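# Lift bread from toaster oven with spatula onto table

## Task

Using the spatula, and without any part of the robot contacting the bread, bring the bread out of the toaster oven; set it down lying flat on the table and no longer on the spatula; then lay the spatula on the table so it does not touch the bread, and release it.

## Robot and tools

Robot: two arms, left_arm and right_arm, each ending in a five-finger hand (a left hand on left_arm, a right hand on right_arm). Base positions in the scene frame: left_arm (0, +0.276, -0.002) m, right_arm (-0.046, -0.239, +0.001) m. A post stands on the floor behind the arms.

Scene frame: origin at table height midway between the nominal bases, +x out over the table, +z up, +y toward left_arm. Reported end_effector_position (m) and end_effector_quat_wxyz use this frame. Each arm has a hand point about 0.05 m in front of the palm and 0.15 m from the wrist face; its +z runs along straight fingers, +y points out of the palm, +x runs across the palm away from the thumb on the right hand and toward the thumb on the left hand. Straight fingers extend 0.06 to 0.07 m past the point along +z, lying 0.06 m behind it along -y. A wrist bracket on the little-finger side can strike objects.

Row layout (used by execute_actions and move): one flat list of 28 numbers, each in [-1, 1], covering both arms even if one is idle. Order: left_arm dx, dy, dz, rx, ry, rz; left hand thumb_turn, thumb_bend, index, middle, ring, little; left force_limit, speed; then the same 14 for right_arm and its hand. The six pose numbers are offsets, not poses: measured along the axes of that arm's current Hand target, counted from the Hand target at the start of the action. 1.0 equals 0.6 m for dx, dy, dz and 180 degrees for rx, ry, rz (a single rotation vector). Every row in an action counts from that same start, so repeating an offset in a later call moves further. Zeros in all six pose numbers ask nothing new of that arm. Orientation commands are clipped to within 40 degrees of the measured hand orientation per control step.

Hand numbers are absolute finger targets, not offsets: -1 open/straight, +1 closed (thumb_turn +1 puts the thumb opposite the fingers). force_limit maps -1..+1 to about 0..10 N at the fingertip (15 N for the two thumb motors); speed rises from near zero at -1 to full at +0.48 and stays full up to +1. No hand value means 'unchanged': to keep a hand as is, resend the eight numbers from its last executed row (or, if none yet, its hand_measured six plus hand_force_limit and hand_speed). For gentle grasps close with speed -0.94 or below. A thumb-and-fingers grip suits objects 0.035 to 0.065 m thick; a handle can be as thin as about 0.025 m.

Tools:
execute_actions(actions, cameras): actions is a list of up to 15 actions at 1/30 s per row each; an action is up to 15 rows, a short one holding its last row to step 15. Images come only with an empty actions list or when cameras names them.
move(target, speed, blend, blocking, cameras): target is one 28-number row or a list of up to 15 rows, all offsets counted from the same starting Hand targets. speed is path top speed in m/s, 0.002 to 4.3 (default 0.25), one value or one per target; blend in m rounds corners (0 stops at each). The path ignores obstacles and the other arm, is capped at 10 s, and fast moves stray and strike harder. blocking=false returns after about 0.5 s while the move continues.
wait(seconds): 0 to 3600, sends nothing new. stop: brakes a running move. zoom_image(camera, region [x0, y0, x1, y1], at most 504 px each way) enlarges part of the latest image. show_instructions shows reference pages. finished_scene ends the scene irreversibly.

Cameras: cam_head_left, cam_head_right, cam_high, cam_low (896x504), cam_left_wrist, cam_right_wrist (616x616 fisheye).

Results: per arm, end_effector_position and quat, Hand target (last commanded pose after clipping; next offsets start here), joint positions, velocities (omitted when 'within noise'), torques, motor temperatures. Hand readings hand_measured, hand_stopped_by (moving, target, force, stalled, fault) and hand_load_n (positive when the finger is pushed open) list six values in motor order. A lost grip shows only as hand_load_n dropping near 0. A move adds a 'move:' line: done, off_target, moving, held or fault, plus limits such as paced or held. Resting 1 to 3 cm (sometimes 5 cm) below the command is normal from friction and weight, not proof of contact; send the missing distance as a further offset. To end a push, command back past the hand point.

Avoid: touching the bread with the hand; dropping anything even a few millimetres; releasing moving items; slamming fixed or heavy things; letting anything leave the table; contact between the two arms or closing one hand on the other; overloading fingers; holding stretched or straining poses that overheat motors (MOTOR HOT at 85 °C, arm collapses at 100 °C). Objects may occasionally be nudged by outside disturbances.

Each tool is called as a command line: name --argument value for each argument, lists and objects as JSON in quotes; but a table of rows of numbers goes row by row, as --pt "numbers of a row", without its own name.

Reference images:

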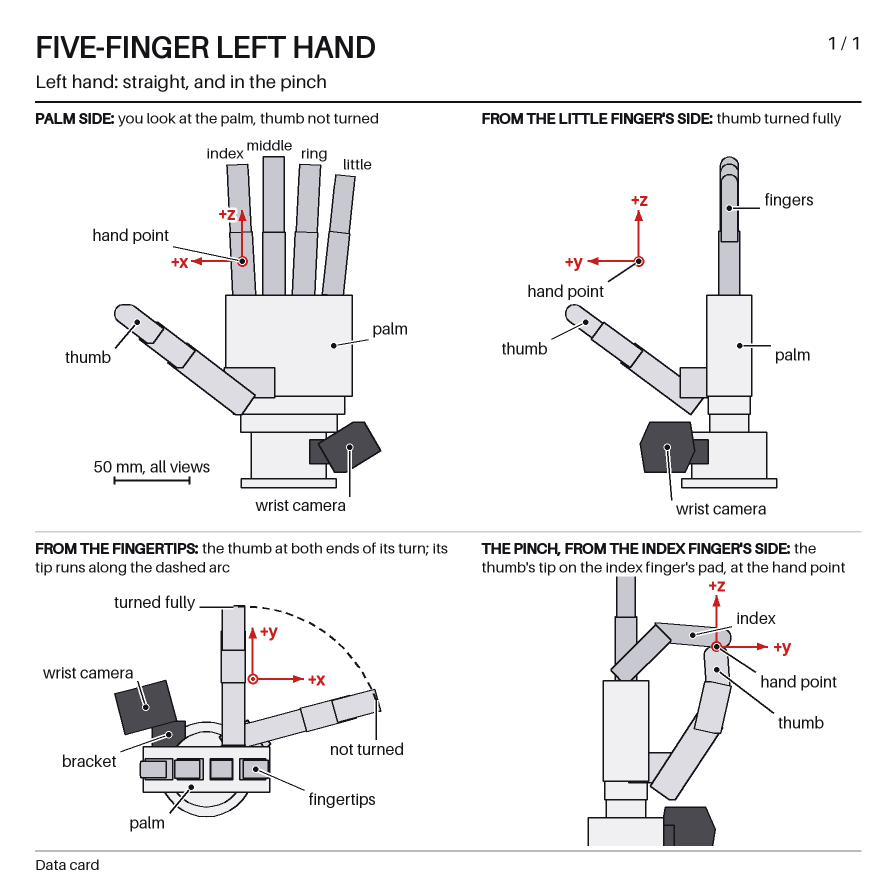

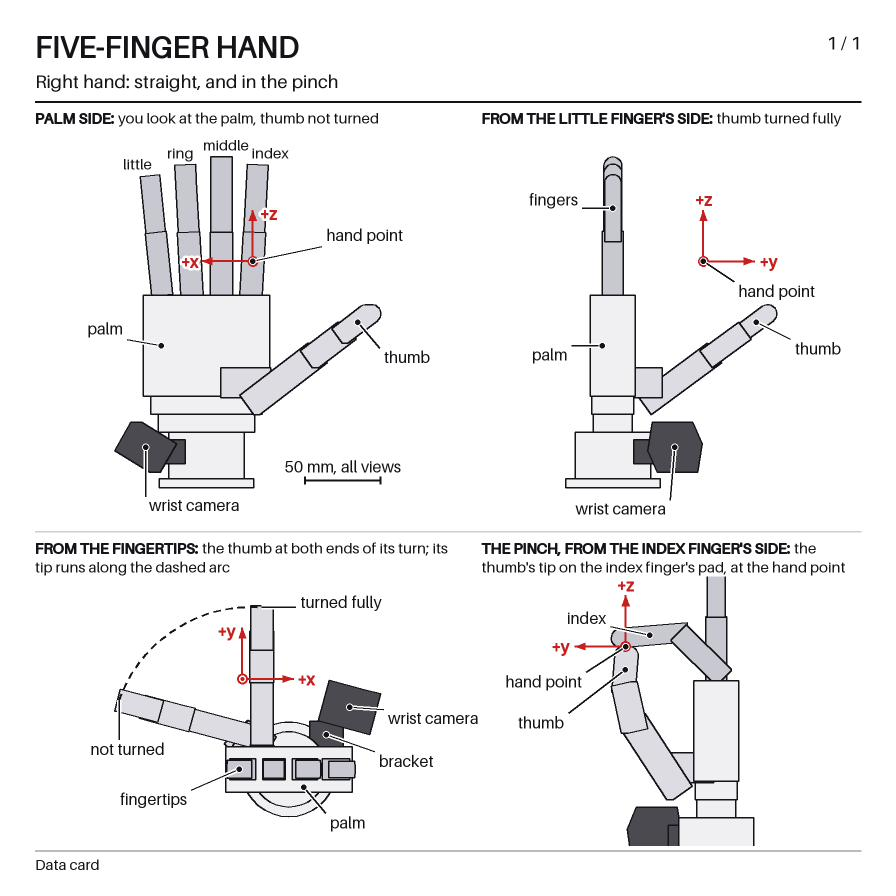

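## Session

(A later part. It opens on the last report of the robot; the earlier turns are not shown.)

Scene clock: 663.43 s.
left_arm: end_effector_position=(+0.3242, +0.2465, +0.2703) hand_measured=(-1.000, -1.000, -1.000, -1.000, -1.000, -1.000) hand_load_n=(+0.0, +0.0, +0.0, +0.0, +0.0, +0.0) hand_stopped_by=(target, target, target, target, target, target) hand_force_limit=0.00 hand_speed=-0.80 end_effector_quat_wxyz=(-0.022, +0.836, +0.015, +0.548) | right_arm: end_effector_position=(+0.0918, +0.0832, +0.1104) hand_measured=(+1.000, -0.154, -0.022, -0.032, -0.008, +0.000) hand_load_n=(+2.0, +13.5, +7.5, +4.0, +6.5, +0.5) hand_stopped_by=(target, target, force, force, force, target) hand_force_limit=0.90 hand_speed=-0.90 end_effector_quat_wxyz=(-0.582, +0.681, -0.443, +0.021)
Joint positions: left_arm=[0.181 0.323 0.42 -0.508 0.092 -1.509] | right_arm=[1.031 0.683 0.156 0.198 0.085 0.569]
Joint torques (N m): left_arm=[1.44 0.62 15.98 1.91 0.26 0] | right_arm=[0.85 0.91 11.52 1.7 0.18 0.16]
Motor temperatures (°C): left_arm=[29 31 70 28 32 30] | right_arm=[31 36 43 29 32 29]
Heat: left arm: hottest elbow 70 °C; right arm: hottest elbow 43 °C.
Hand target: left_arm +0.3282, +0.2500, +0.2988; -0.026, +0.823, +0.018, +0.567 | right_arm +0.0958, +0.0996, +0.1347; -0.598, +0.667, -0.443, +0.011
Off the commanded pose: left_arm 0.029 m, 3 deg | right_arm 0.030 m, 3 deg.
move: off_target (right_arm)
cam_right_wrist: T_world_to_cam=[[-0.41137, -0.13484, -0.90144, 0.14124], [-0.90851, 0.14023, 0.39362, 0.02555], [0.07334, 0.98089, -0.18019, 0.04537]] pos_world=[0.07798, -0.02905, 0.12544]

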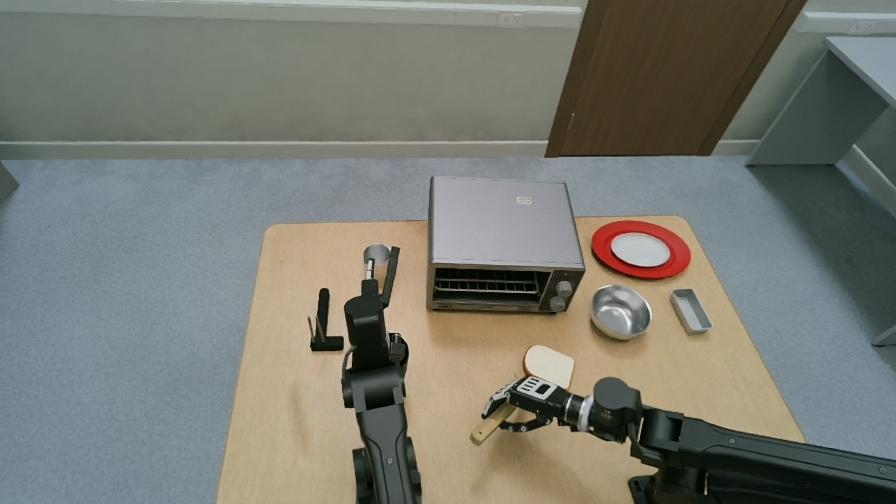

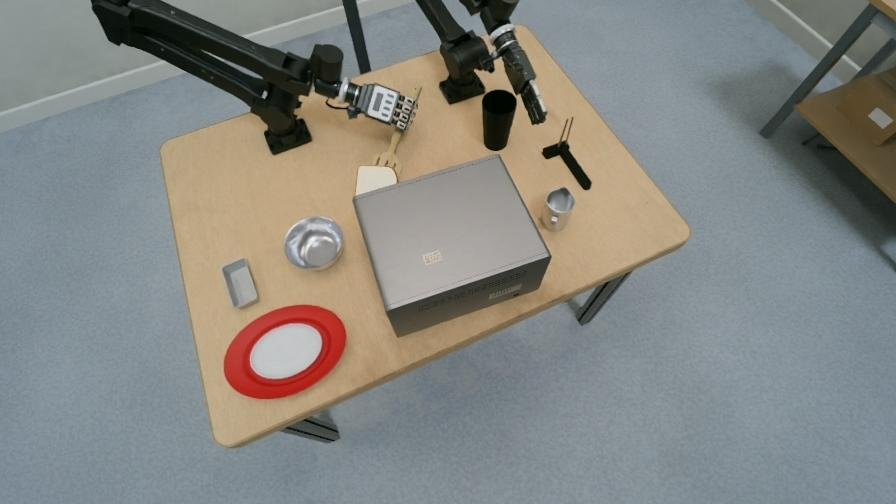

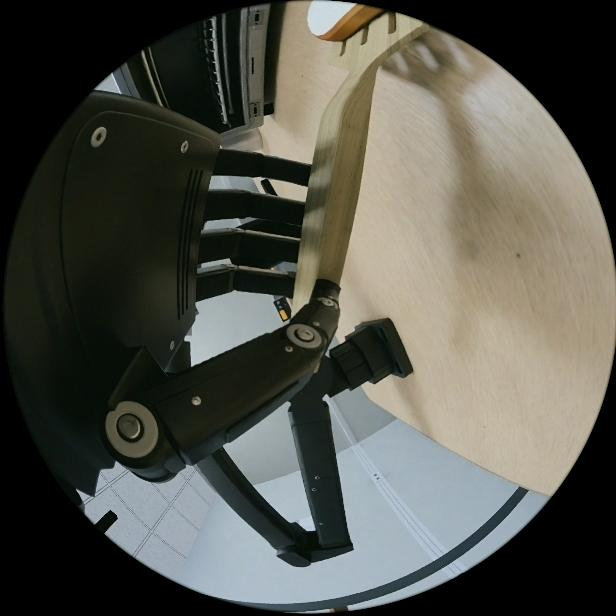

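move --pt "0 0 0 0 0 0 -1 -1 -1 -1 -1 -1 0 -0.8 -0.0612 0.0568 0.0200 0 0 0 1 -0.15 0.4 0.4 0.05 0.0 0.9 -0.9" --speed 0.05 --cameras '["cam_head_left","cam_head_right","cam_high","cam_right_wrist"]'

zoom_image --camera "cam_head_left" --region '[440, 290, 600, 450]'

zoom_image --camera "cam_high" --region '[320, 80, 440, 200]'

Scene clock: 665.37 s.
left_arm: end_effector_position=(+0.3242, +0.2465, +0.2703) hand_measured=(-1.000, -1.000, -1.000, -1.000, -1.000, -1.000) hand_load_n=(+0.0, +0.0, +0.0, +0.0, +0.0, +0.0) hand_stopped_by=(target, target, target, target, target, target) hand_force_limit=0.00 hand_speed=-0.80 end_effector_quat_wxyz=(-0.022, +0.836, +0.015, +0.548) | right_arm: end_effector_position=(+0.0593, +0.1124, +0.0947) hand_measured=(+1.000, -0.154, -0.022, -0.032, -0.008, +0.000) hand_load_n=(+2.0, +13.0, +8.0, +4.5, +6.5, +0.0) hand_stopped_by=(target, target, force, force, force, target) hand_force_limit=0.90 hand_speed=-0.90 end_effector_quat_wxyz=(-0.575, +0.687, -0.444, +0.028)
Joint positions: left_arm=[0.181 0.323 0.42 -0.508 0.092 -1.509] | right_arm=[1.271 0.834 0.168 0.303 0.318 0.644]
Joint torques (N m): left_arm=[1.55 0.5 15.97 1.87 0.26 0] | right_arm=[0.73 -0.85 10.95 2.51 0.14 0.12]
Motor temperatures (°C): left_arm=[29 31 71 28 31 30] | right_arm=[31 35 43 29 32 29]
Heat: left arm: hottest elbow 71 °C; right arm: hottest elbow 43 °C.
Hand target: left_arm +0.3282, +0.2500, +0.2988; -0.026, +0.823, +0.018, +0.567 | right_arm +0.0603, +0.1350, +0.1227; -0.598, +0.667, -0.443, +0.011
Off the commanded pose: left_arm 0.029 m, 3 deg | right_arm 0.036 m, 4 deg.
move: off_target (right_arm)
cam_right_wrist: T_world_to_cam=[[-0.41063, -0.15302, -0.89887, 0.11924], [-0.90856, 0.15174, 0.38923, -0.0028], [0.07684, 0.9765, -0.20133, 0.01855]] pos_world=[0.04499, 0.00055, 0.11201]

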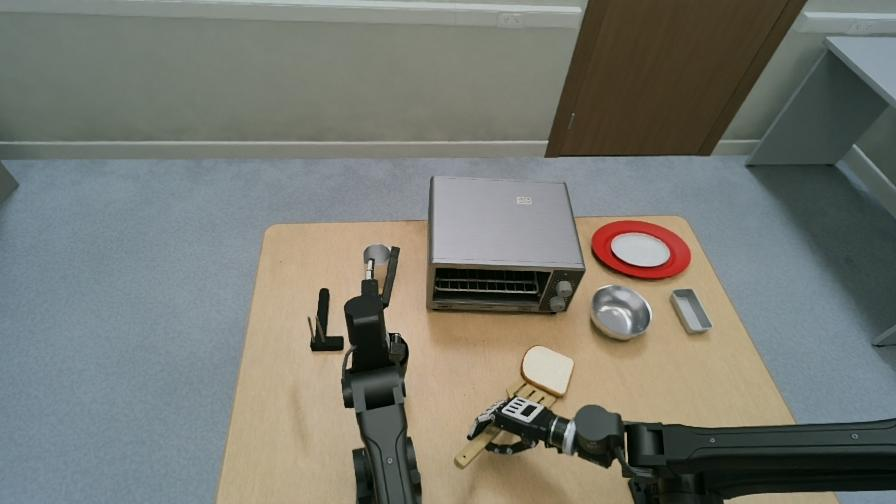

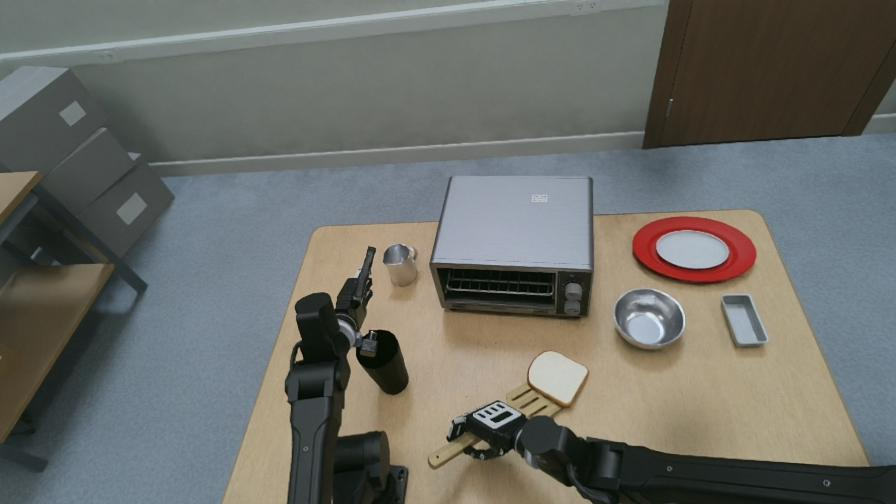

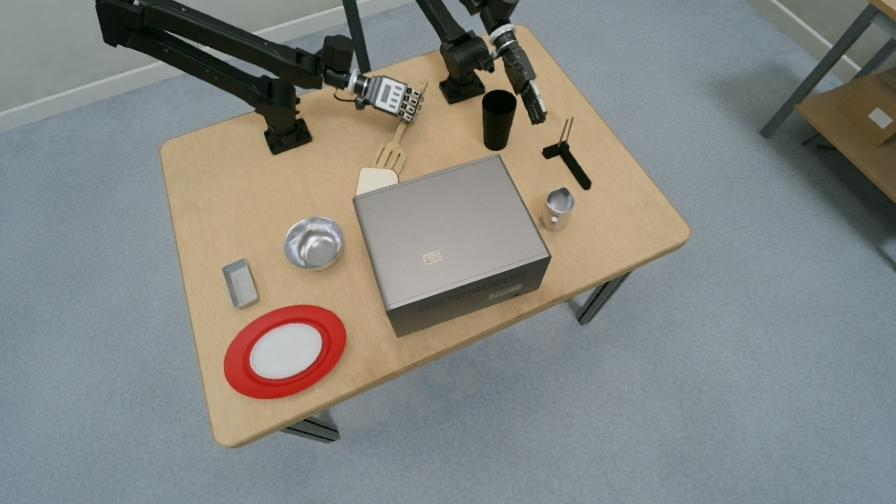

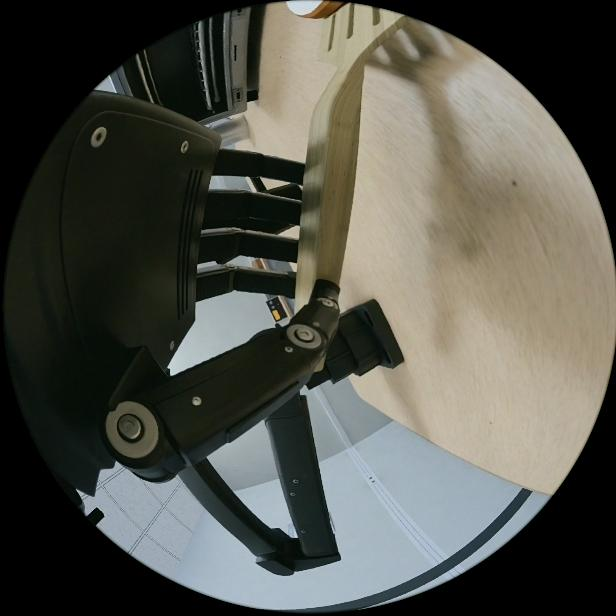

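Scaled by 3.150 from the camera's image (finer frame: 1280x720).

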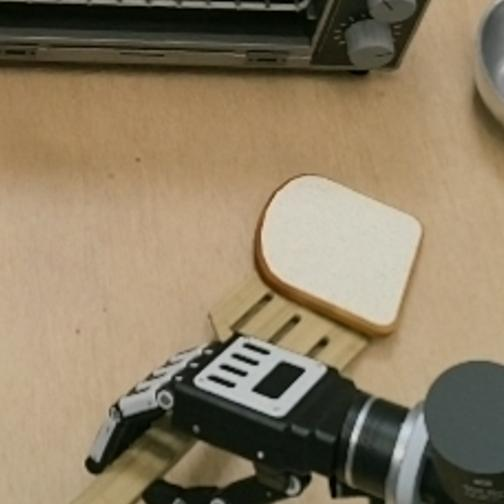

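Scaled by 4.200 from the camera's image (finer frame: 1280x720).

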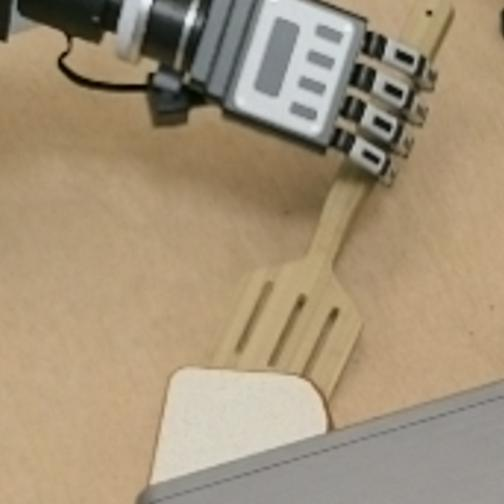

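move --pt "0 0 0 0 0 0 -1 -1 -1 -1 -1 -1 0 -0.8 -0.0617 -0.0373 -0.0166 0 -0.0277 0.0787 1 -0.15 0.4 0.4 0.05 0.0 0.9 -0.9" --speed 0.05 --cameras '["cam_head_left","cam_head_right","cam_high","cam_right_wrist"]'

zoom_image --camera "cam_head_left" --region '[440, 290, 600, 450]'

zoom_image --camera "cam_high" --region '[320, 80, 440, 200]'

Scene clock: 669.13 s.
left_arm: end_effector_position=(+0.3242, +0.2465, +0.2703) hand_measured=(-1.000, -1.000, -1.000, -1.000, -1.000, -1.000) hand_load_n=(+0.0, +0.0, +0.0, +0.0, +0.0, +0.0) hand_stopped_by=(target, target, target, target, target, target) hand_force_limit=0.00 hand_speed=-0.80 end_effector_quat_wxyz=(-0.022, +0.836, +0.015, +0.548) | right_arm: end_effector_position=(+0.0455, +0.1272, +0.1246) hand_measured=(+1.000, -0.154, -0.022, -0.032, -0.008, +0.000) hand_load_n=(+2.0, +12.5, +7.0, +4.5, +6.5, +0.5) hand_stopped_by=(target, target, force, force, force, target) hand_force_limit=0.90 hand_speed=-0.90 end_effector_quat_wxyz=(+0.586, -0.633, +0.502, +0.069)
Joint positions: left_arm=[0.181 0.323 0.42 -0.508 0.092 -1.509] | right_arm=[1.272 0.806 0.178 0.308 0.258 0.871]
Joint torques (N m): left_arm=[1.44 0.79 15.94 1.92 0.26 0] | right_arm=[1.32 -2.37 11.33 2.26 0.06 0.15]
Motor temperatures (°C): left_arm=[29 30 71 28 31 30] | right_arm=[31 35 44 29 32 29]
Heat: left arm: hottest elbow 71 °C; right arm: hottest elbow 44 °C.
Hand target: left_arm +0.3282, +0.2500, +0.2988; -0.026, +0.823, +0.018, +0.567 | right_arm +0.0453, +0.1471, +0.1628; +0.614, -0.608, +0.495, +0.092
Off the commanded pose: left_arm 0.029 m, 3 deg | right_arm 0.043 m, 5 deg.
move: off_target (right_arm)
cam_right_wrist: T_world_to_cam=[[-0.57326, -0.00147, -0.81937, 0.121], [-0.81641, 0.08612, 0.57102, -0.04768], [0.06972, 0.99628, -0.05057, -0.00989]] pos_world=[0.03113, 0.01413, 0.12587]

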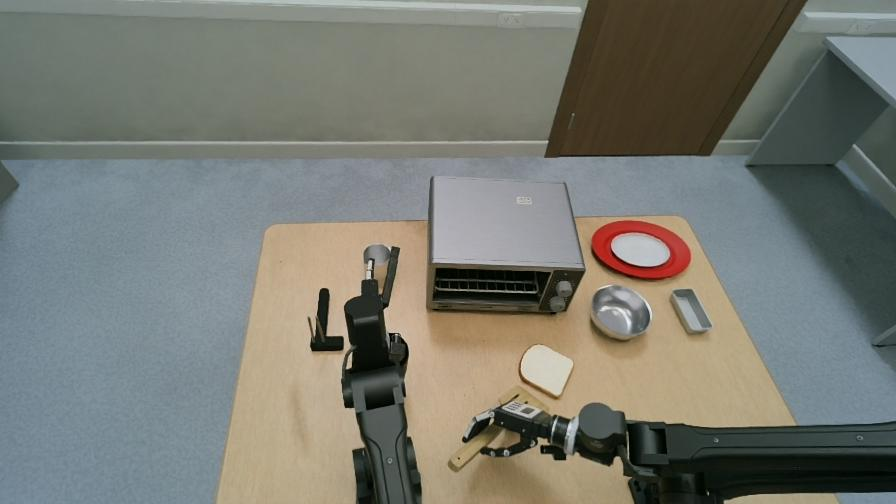

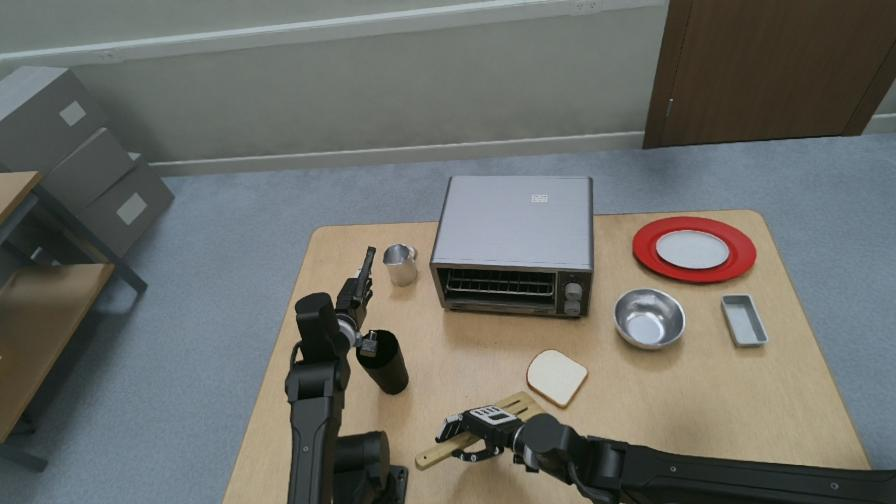

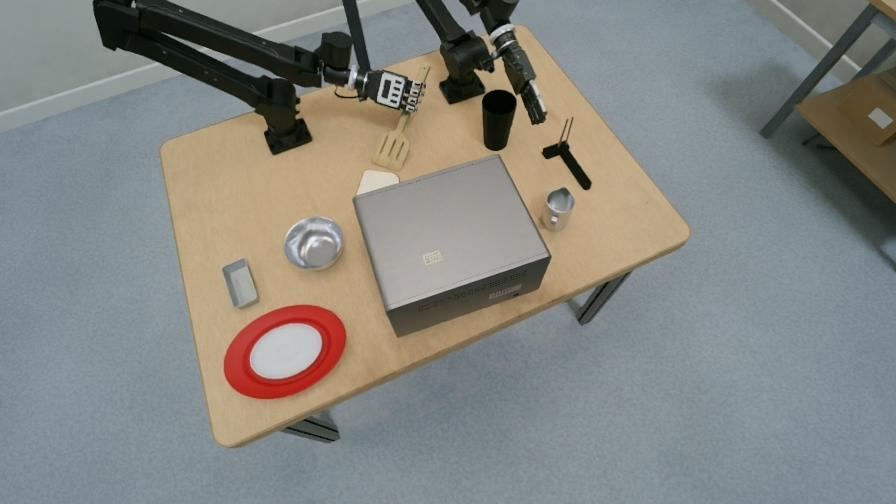

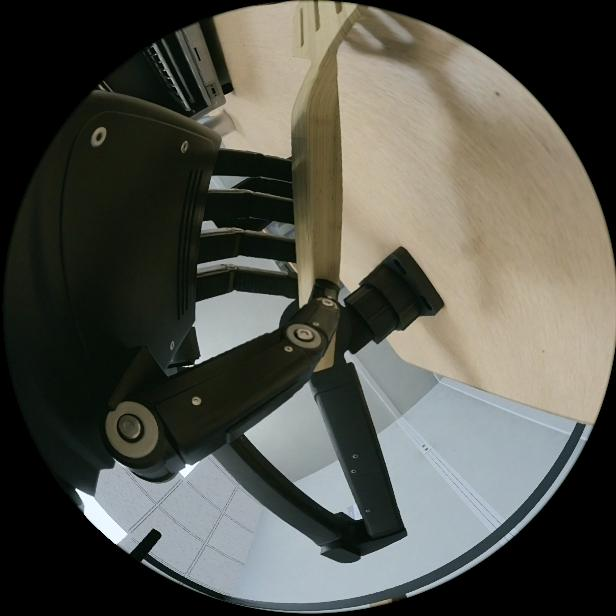

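Scaled by 3.150 from the camera's image (finer frame: 1280x720).

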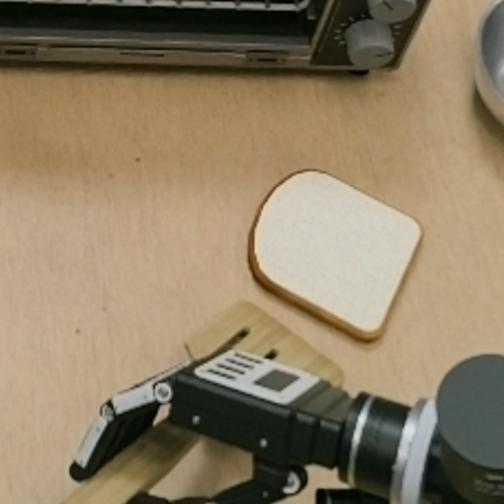

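Scaled by 4.200 from the camera's image (finer frame: 1280x720).

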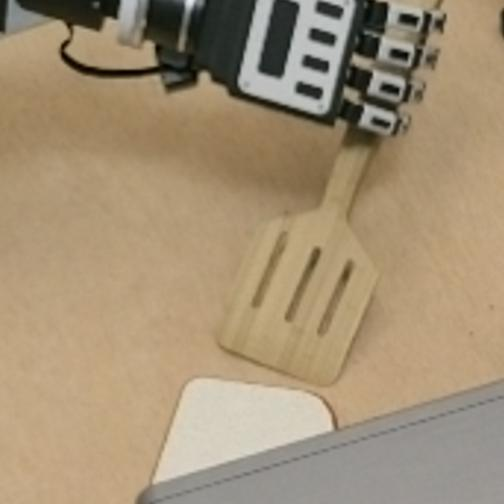

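move --pt "0 0 0 0 0 0 -1 -1 -1 -1 -1 -1 0 -0.8 -0.0483 -0.0227 -0.0016 0 0 0 1 -0.15 0.4 0.4 0.05 0.0 0.9 -0.9" --speed 0.08 --cameras '["cam_head_left","cam_high","cam_right_wrist"]'

zoom_image --camera "cam_high" --region '[320, 50, 460, 190]'

Scene clock: 670.80 s.
left_arm: end_effector_position=(+0.3242, +0.2465, +0.2703) hand_measured=(-1.000, -1.000, -1.000, -1.000, -1.000, -1.000) hand_load_n=(+0.0, +0.0, +0.5, +0.0, +0.0, +0.0) hand_stopped_by=(target, target, target, target, target, target) hand_force_limit=0.00 hand_speed=-0.80 end_effector_quat_wxyz=(-0.022, +0.836, +0.015, +0.548) | right_arm: end_effector_position=(+0.0411, +0.1423, +0.1626) hand_measured=(+1.000, -0.154, -0.022, -0.032, -0.008, +0.000) hand_load_n=(+2.5, +12.0, +7.5, +5.0, +6.0, +0.0) hand_stopped_by=(target, target, force, force, force, target) hand_force_limit=0.90 hand_speed=-0.90 end_effector_quat_wxyz=(+0.599, -0.622, +0.499, +0.078)
Joint positions: left_arm=[0.181 0.323 0.42 -0.508 0.092 -1.509] | right_arm=[1.31 0.758 0.25 0.221 0.291 0.891]
Joint torques (N m): left_arm=[1.49 0.73 15.99 1.88 0.26 0.01] | right_arm=[1.03 -1.26 12.05 1.09 0.24 0.06]
Motor temperatures (°C): left_arm=[29 30 71 28 31 30] | right_arm=[31 35 44 29 32 29]
Heat: left arm: hottest elbow 71 °C; right arm: hottest elbow 44 °C.
Hand target: left_arm +0.3282, +0.2500, +0.2988; -0.026, +0.823, +0.018, +0.567 | right_arm +0.0403, +0.1571, +0.1929; +0.614, -0.607, +0.495, +0.092
Off the commanded pose: left_arm 0.029 m, 3 deg | right_arm 0.034 m, 3 deg.
move: off_target (right_arm)
cam_right_wrist: T_world_to_cam=[[-0.57162, 0.03053, -0.81995, 0.14508], [-0.81764, 0.06248, 0.57234, -0.07107], [0.0687, 0.99758, -0.01075, -0.02919]] pos_world=[0.02683, 0.02913, 0.15933]

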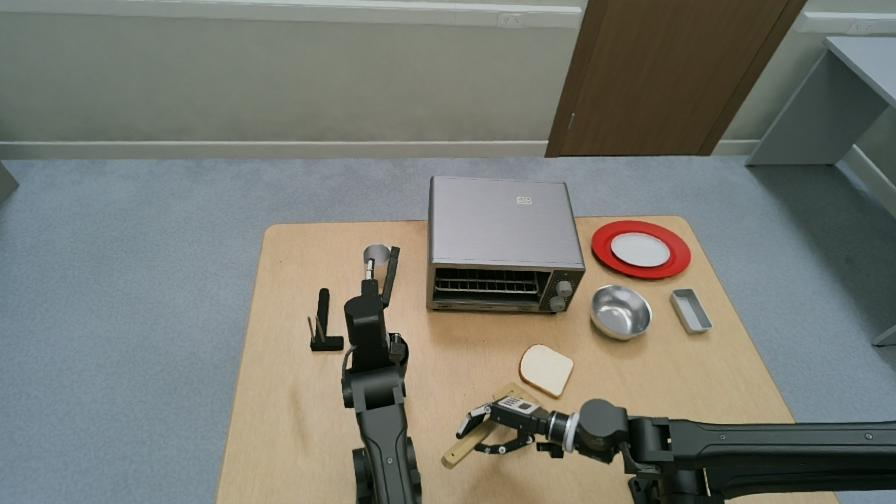

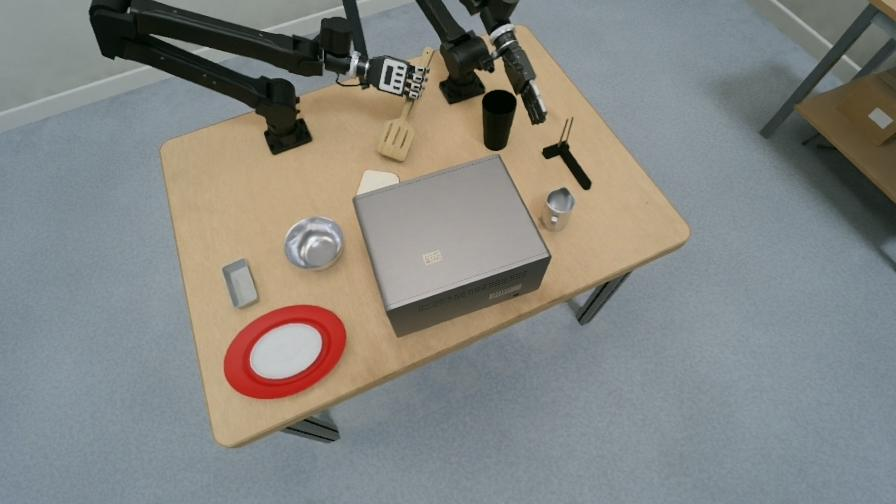

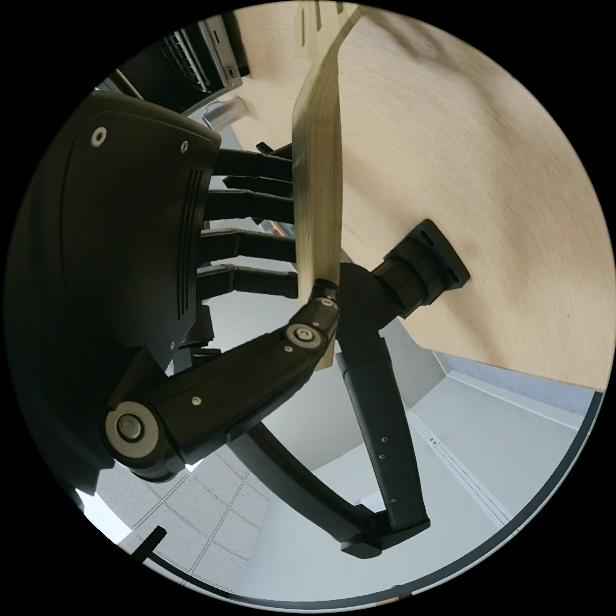

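Scaled by 3.600 from the camera's image (finer frame: 1280x720).

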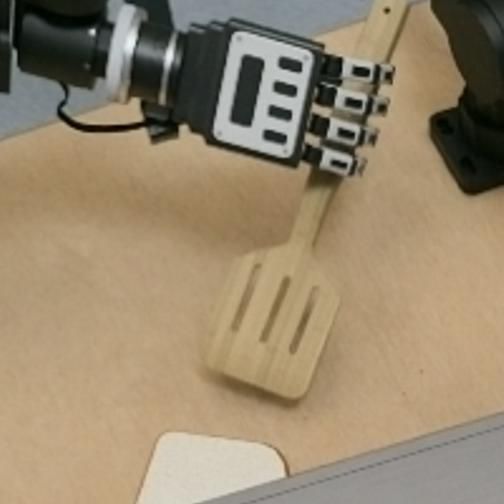

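move --pt "0 0 0 0 0 0 -1 -1 -1 -1 -1 -1 0 -0.8 0.0795 -0.0865 -0.0021 -0.0968 -0.1018 -0.2238 1 -0.15 0.4 0.4 0.05 0.0 0.9 -0.9" --speed 0.15 --cameras '["cam_head_left","cam_head_right","cam_high","cam_right_wrist"]'

zoom_image --camera "cam_high" --region '[320, 50, 460, 190]'

Scene clock: 675.00 s.
left_arm: end_effector_position=(+0.3242, +0.2465, +0.2703) hand_measured=(-1.000, -1.000, -1.000, -1.000, -1.000, -1.000) hand_load_n=(+0.0, -0.5, +0.0, +0.0, +0.0, +0.0) hand_stopped_by=(target, target, target, target, target, target) hand_force_limit=0.00 hand_speed=-0.80 end_effector_quat_wxyz=(-0.022, +0.836, +0.015, +0.548) | right_arm: end_effector_position=(+0.0863, +0.1104, +0.1702) hand_measured=(+1.000, -0.154, -0.022, -0.032, -0.008, +0.000) hand_load_n=(+2.5, +12.0, +7.5, +5.0, +6.5, +0.0) hand_stopped_by=(target, target, force, force, force, target) hand_force_limit=0.90 hand_speed=-0.90 end_effector_quat_wxyz=(-0.568, +0.808, -0.147, -0.056)
Joint positions: left_arm=[0.181 0.323 0.42 -0.508 0.092 -1.509] | right_arm=[0.817 0.858 0.464 -0.045 -0.608 0.017]
Joint torques (N m): left_arm=[1.44 0.85 15.95 1.91 0.27 0.01] | right_arm=[-1.26 -2.14 12.42 0.85 -0.25 -0.24]
Motor temperatures (°C): left_arm=[29 30 71 28 31 30] | right_arm=[31 35 45 29 32 29]
Heat: left arm: hottest elbow 71 °C; right arm: hottest elbow 45 °C.
Hand target: left_arm +0.3282, +0.2500, +0.2988; -0.026, +0.823, +0.018, +0.567 | right_arm +0.1003, +0.1200, +0.1927; -0.580, +0.802, -0.137, -0.042
Off the commanded pose: left_arm 0.029 m, 3 deg | right_arm 0.028 m, 3 deg.
move: off_target (right_arm)
cam_right_wrist: T_world_to_cam=[[-0.03228, -0.38286, -0.92324, 0.19487], [-0.89403, -0.40191, 0.19793, 0.08511], [-0.44684, 0.83179, -0.32932, 0.11655]] pos_world=[0.13446, 0.01187, 0.20145]

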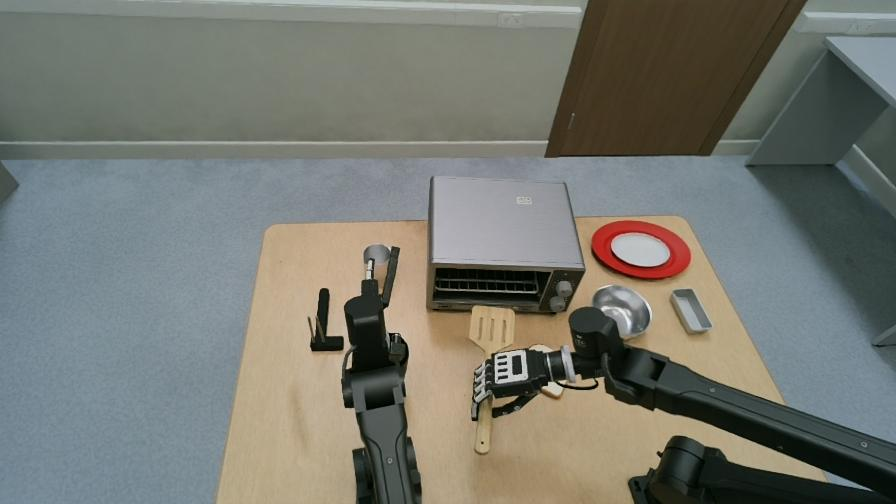

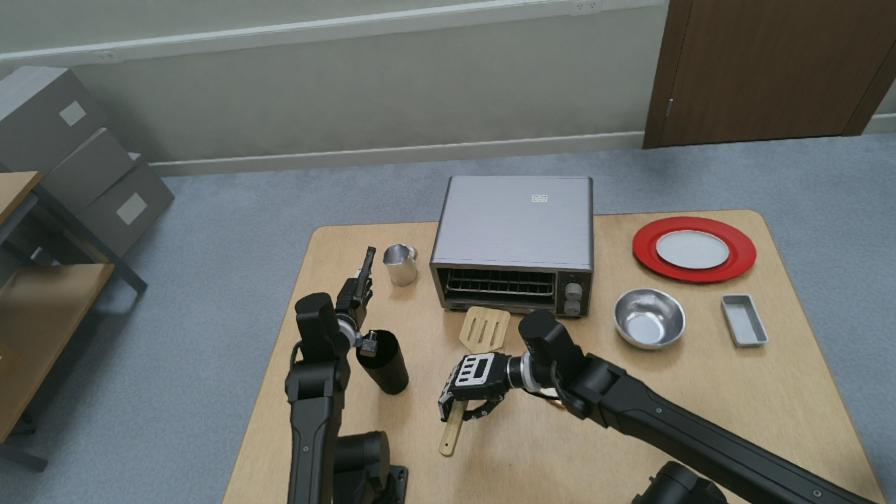

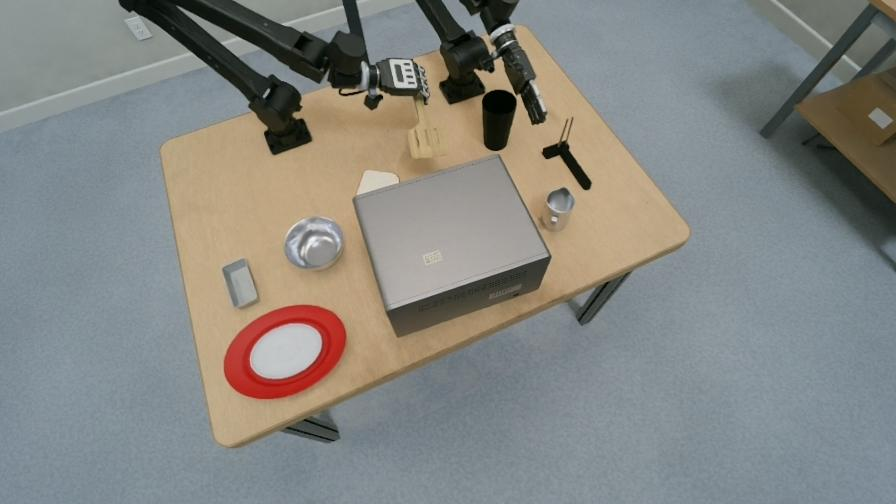

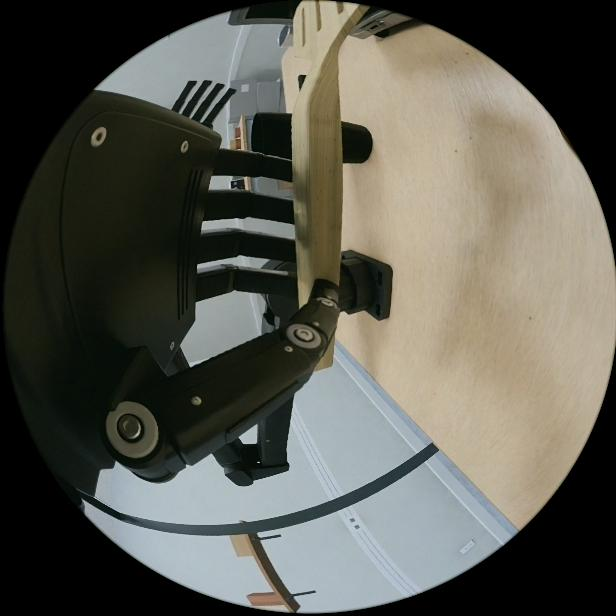

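Scaled by 3.600 from the camera's image (finer frame: 1280x720).

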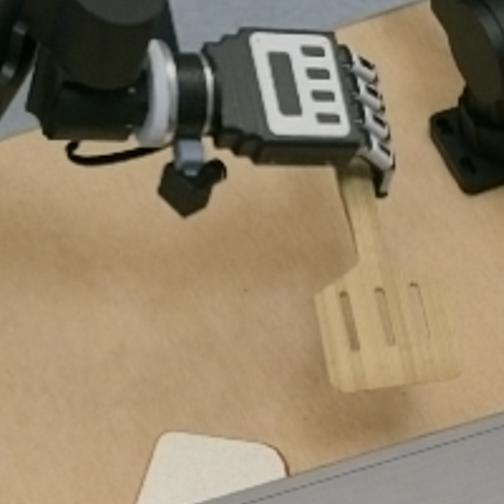

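execute_actions --actions '[]' --cameras '["cam_high","cam_head_left","cam_head_right"]'

Scene clock: 675.50 s.
left_arm: end_effector_position=(+0.3242, +0.2465, +0.2703) hand_measured=(-1.000, -1.000, -1.000, -1.000, -1.000, -1.000) hand_load_n=(+0.0, +0.0, +0.0, +0.0, +0.0, +0.0) hand_stopped_by=(target, target, target, target, target, target) hand_force_limit=0.00 hand_speed=-0.80 end_effector_quat_wxyz=(-0.022, +0.836, +0.015, +0.548) | right_arm: end_effector_position=(+0.0863, +0.1104, +0.1702) hand_measured=(+1.000, -0.154, -0.022, -0.032, -0.008, +0.000) hand_load_n=(+2.5, +12.0, +7.5, +4.5, +6.0, +0.5) hand_stopped_by=(target, target, force, force, force, target) hand_force_limit=0.90 hand_speed=-0.90 end_effector_quat_wxyz=(-0.568, +0.808, -0.147, -0.056)
Joint positions: left_arm=[0.181 0.323 0.42 -0.508 0.092 -1.509] | right_arm=[0.817 0.858 0.464 -0.045 -0.608 0.017]
Joint velocities: within noise
Joint torques (N m): left_arm=[1.44 0.67 15.98 1.87 0.26 0.01] | right_arm=[-1.14 -2.02 12.45 0.84 -0.25 -0.25]
Motor temperatures (°C): left_arm=[29 30 71 28 31 30] | right_arm=[31 35 45 29 32 29]
Heat: left arm: hottest elbow 71 °C; right arm: hottest elbow 45 °C.
Hand target: left_arm +0.3282, +0.2500, +0.2988; -0.026, +0.823, +0.018, +0.567 | right_arm +0.1003, +0.1200, +0.1927; -0.581, +0.802, -0.137, -0.042
Off the commanded pose: left_arm 0.029 m, 3 deg | right_arm 0.028 m, 3 deg.
Images, in order (width x height): cam_head_left 896x504, cam_head_right 896x504, cam_high 896x504.

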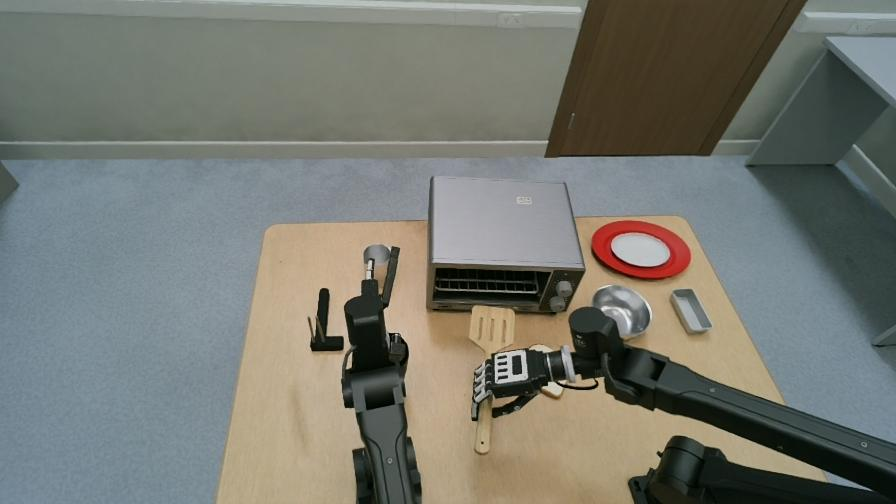

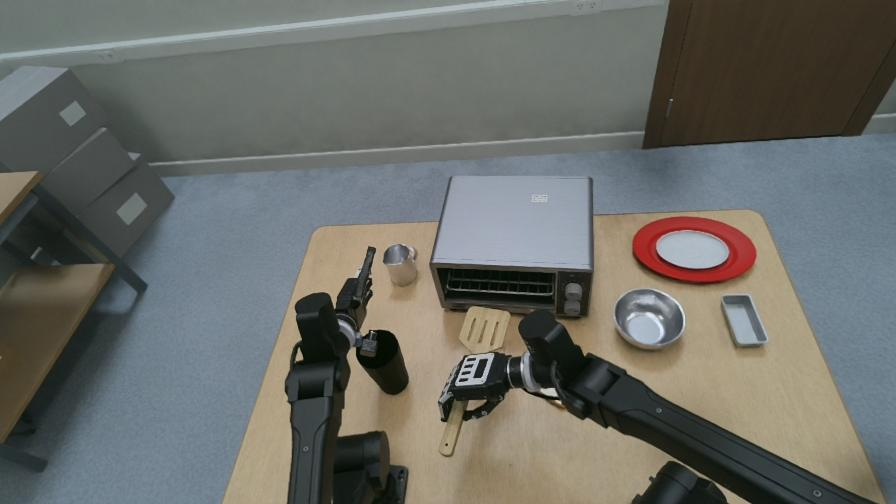

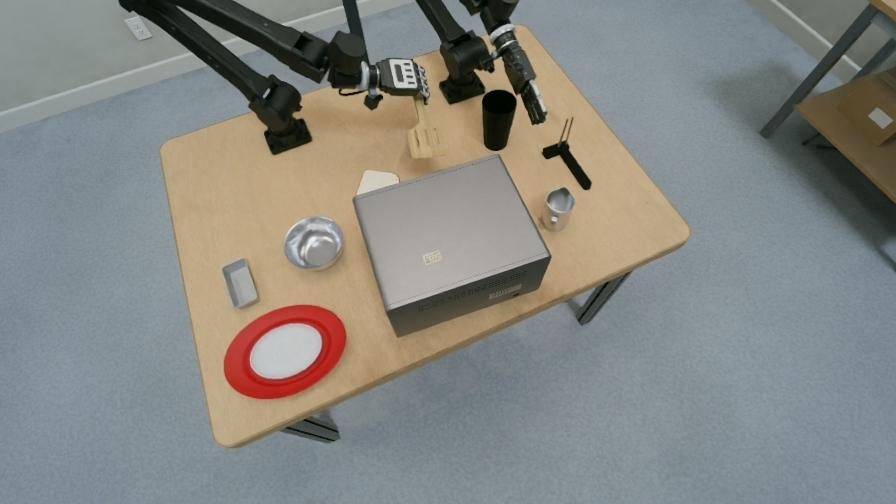

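zoom_image --camera "cam_head_left" --region '[440, 290, 600, 470]'

zoom_image --camera "cam_head_right" --region '[420, 290, 580, 470]'

Scaled by 2.800 from the camera's image (finer frame: 1280x720).

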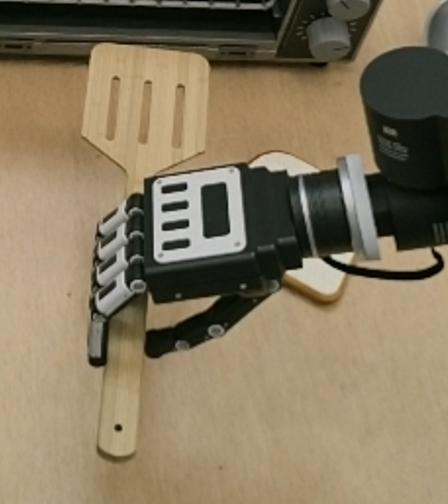

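Scaled by 2.800 from the camera's image (finer frame: 1280x720).

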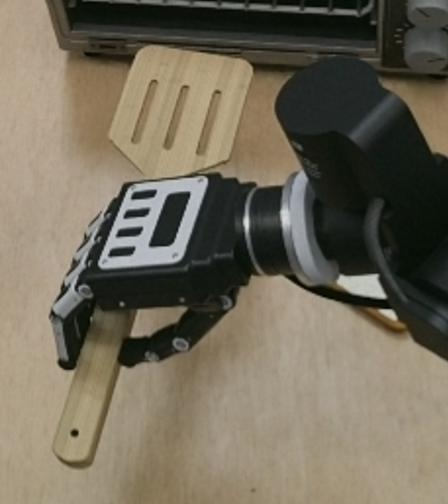

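move --target '[0,0,0,0,0,0,-1,-1,-1,-1,-1,-1,0,-0.8,0.0169,0.0823,0.0637,0,0,0,1,-0.15,0.4,0.4,0.05,0.0,0.9,-0.9]' --speed 0.06 --cameras '["cam_high","cam_head_left","cam_head_right"]'

Scene clock: 677.57 s.
left_arm: end_effector_position=(+0.3242, +0.2465, +0.2703) hand_measured=(-1.000, -1.000, -1.000, -1.000, -1.000, -1.000) hand_load_n=(-0.5, +0.0, +0.0, +0.0, +0.0, +0.0) hand_stopped_by=(target, target, target, target, target, target) hand_force_limit=0.00 hand_speed=-0.80 end_effector_quat_wxyz=(-0.022, +0.836, +0.015, +0.548) | right_arm: end_effector_position=(+0.1027, +0.1359, +0.1323) hand_measured=(+1.000, -0.154, -0.022, -0.032, -0.008, +0.000) hand_load_n=(+2.5, +12.0, +7.5, +4.5, +6.5, +0.0) hand_stopped_by=(target, target, force, force, force, target) hand_force_limit=0.90 hand_speed=-0.90 end_effector_quat_wxyz=(-0.576, +0.804, -0.141, -0.040)
Joint positions: left_arm=[0.181 0.323 0.42 -0.508 0.092 -1.509] | right_arm=[0.846 1.039 0.433 0.2 -0.566 0.017]
Joint torques (N m): left_arm=[1.44 0.67 15.99 1.88 0.26 0.01] | right_arm=[0.62 -3.6 7.24 2.4 -0.01 -0.02]
Motor temperatures (°C): left_arm=[29 30 71 28 31 30] | right_arm=[31 35 45 29 32 29]
Heat: left arm: hottest elbow 71 °C; right arm: hottest elbow 45 °C.
Hand target: left_arm +0.3282, +0.2500, +0.2988; -0.026, +0.823, +0.018, +0.567 | right_arm +0.1003, +0.1400, +0.1326; -0.580, +0.802, -0.137, -0.042
Off the commanded pose: left_arm 0.029 m, 3 deg | right_arm 0.005 m, 1 deg.
move: done
Images, in order (width x height): cam_head_left 896x504, cam_head_right 896x504, cam_high 896x504.

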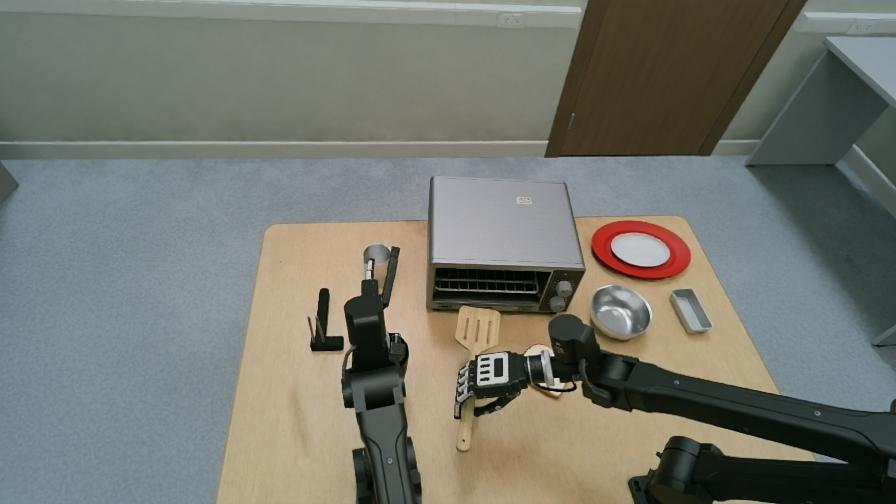

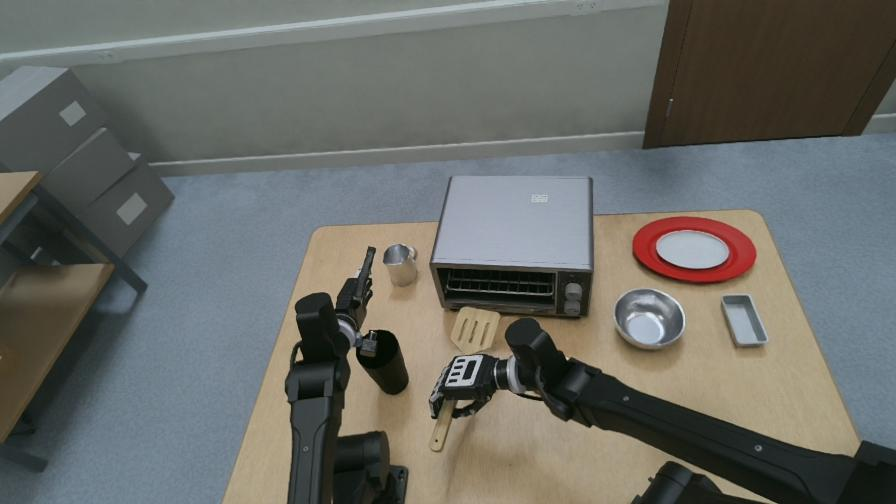

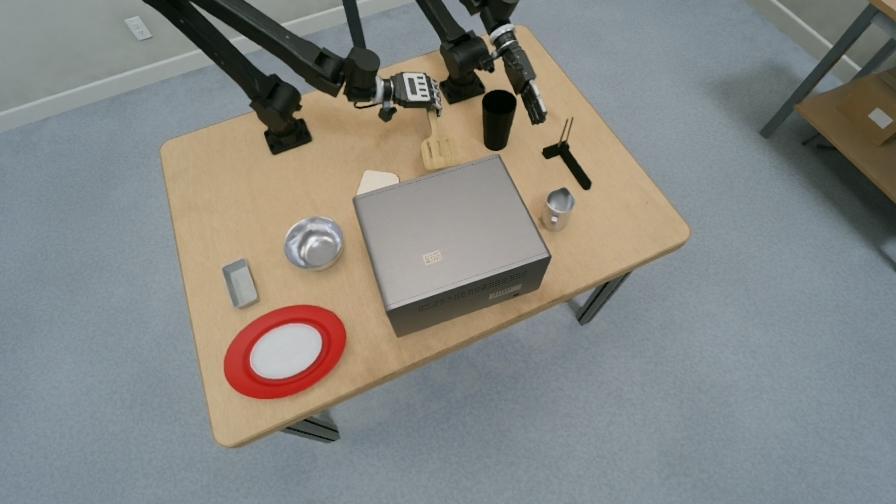

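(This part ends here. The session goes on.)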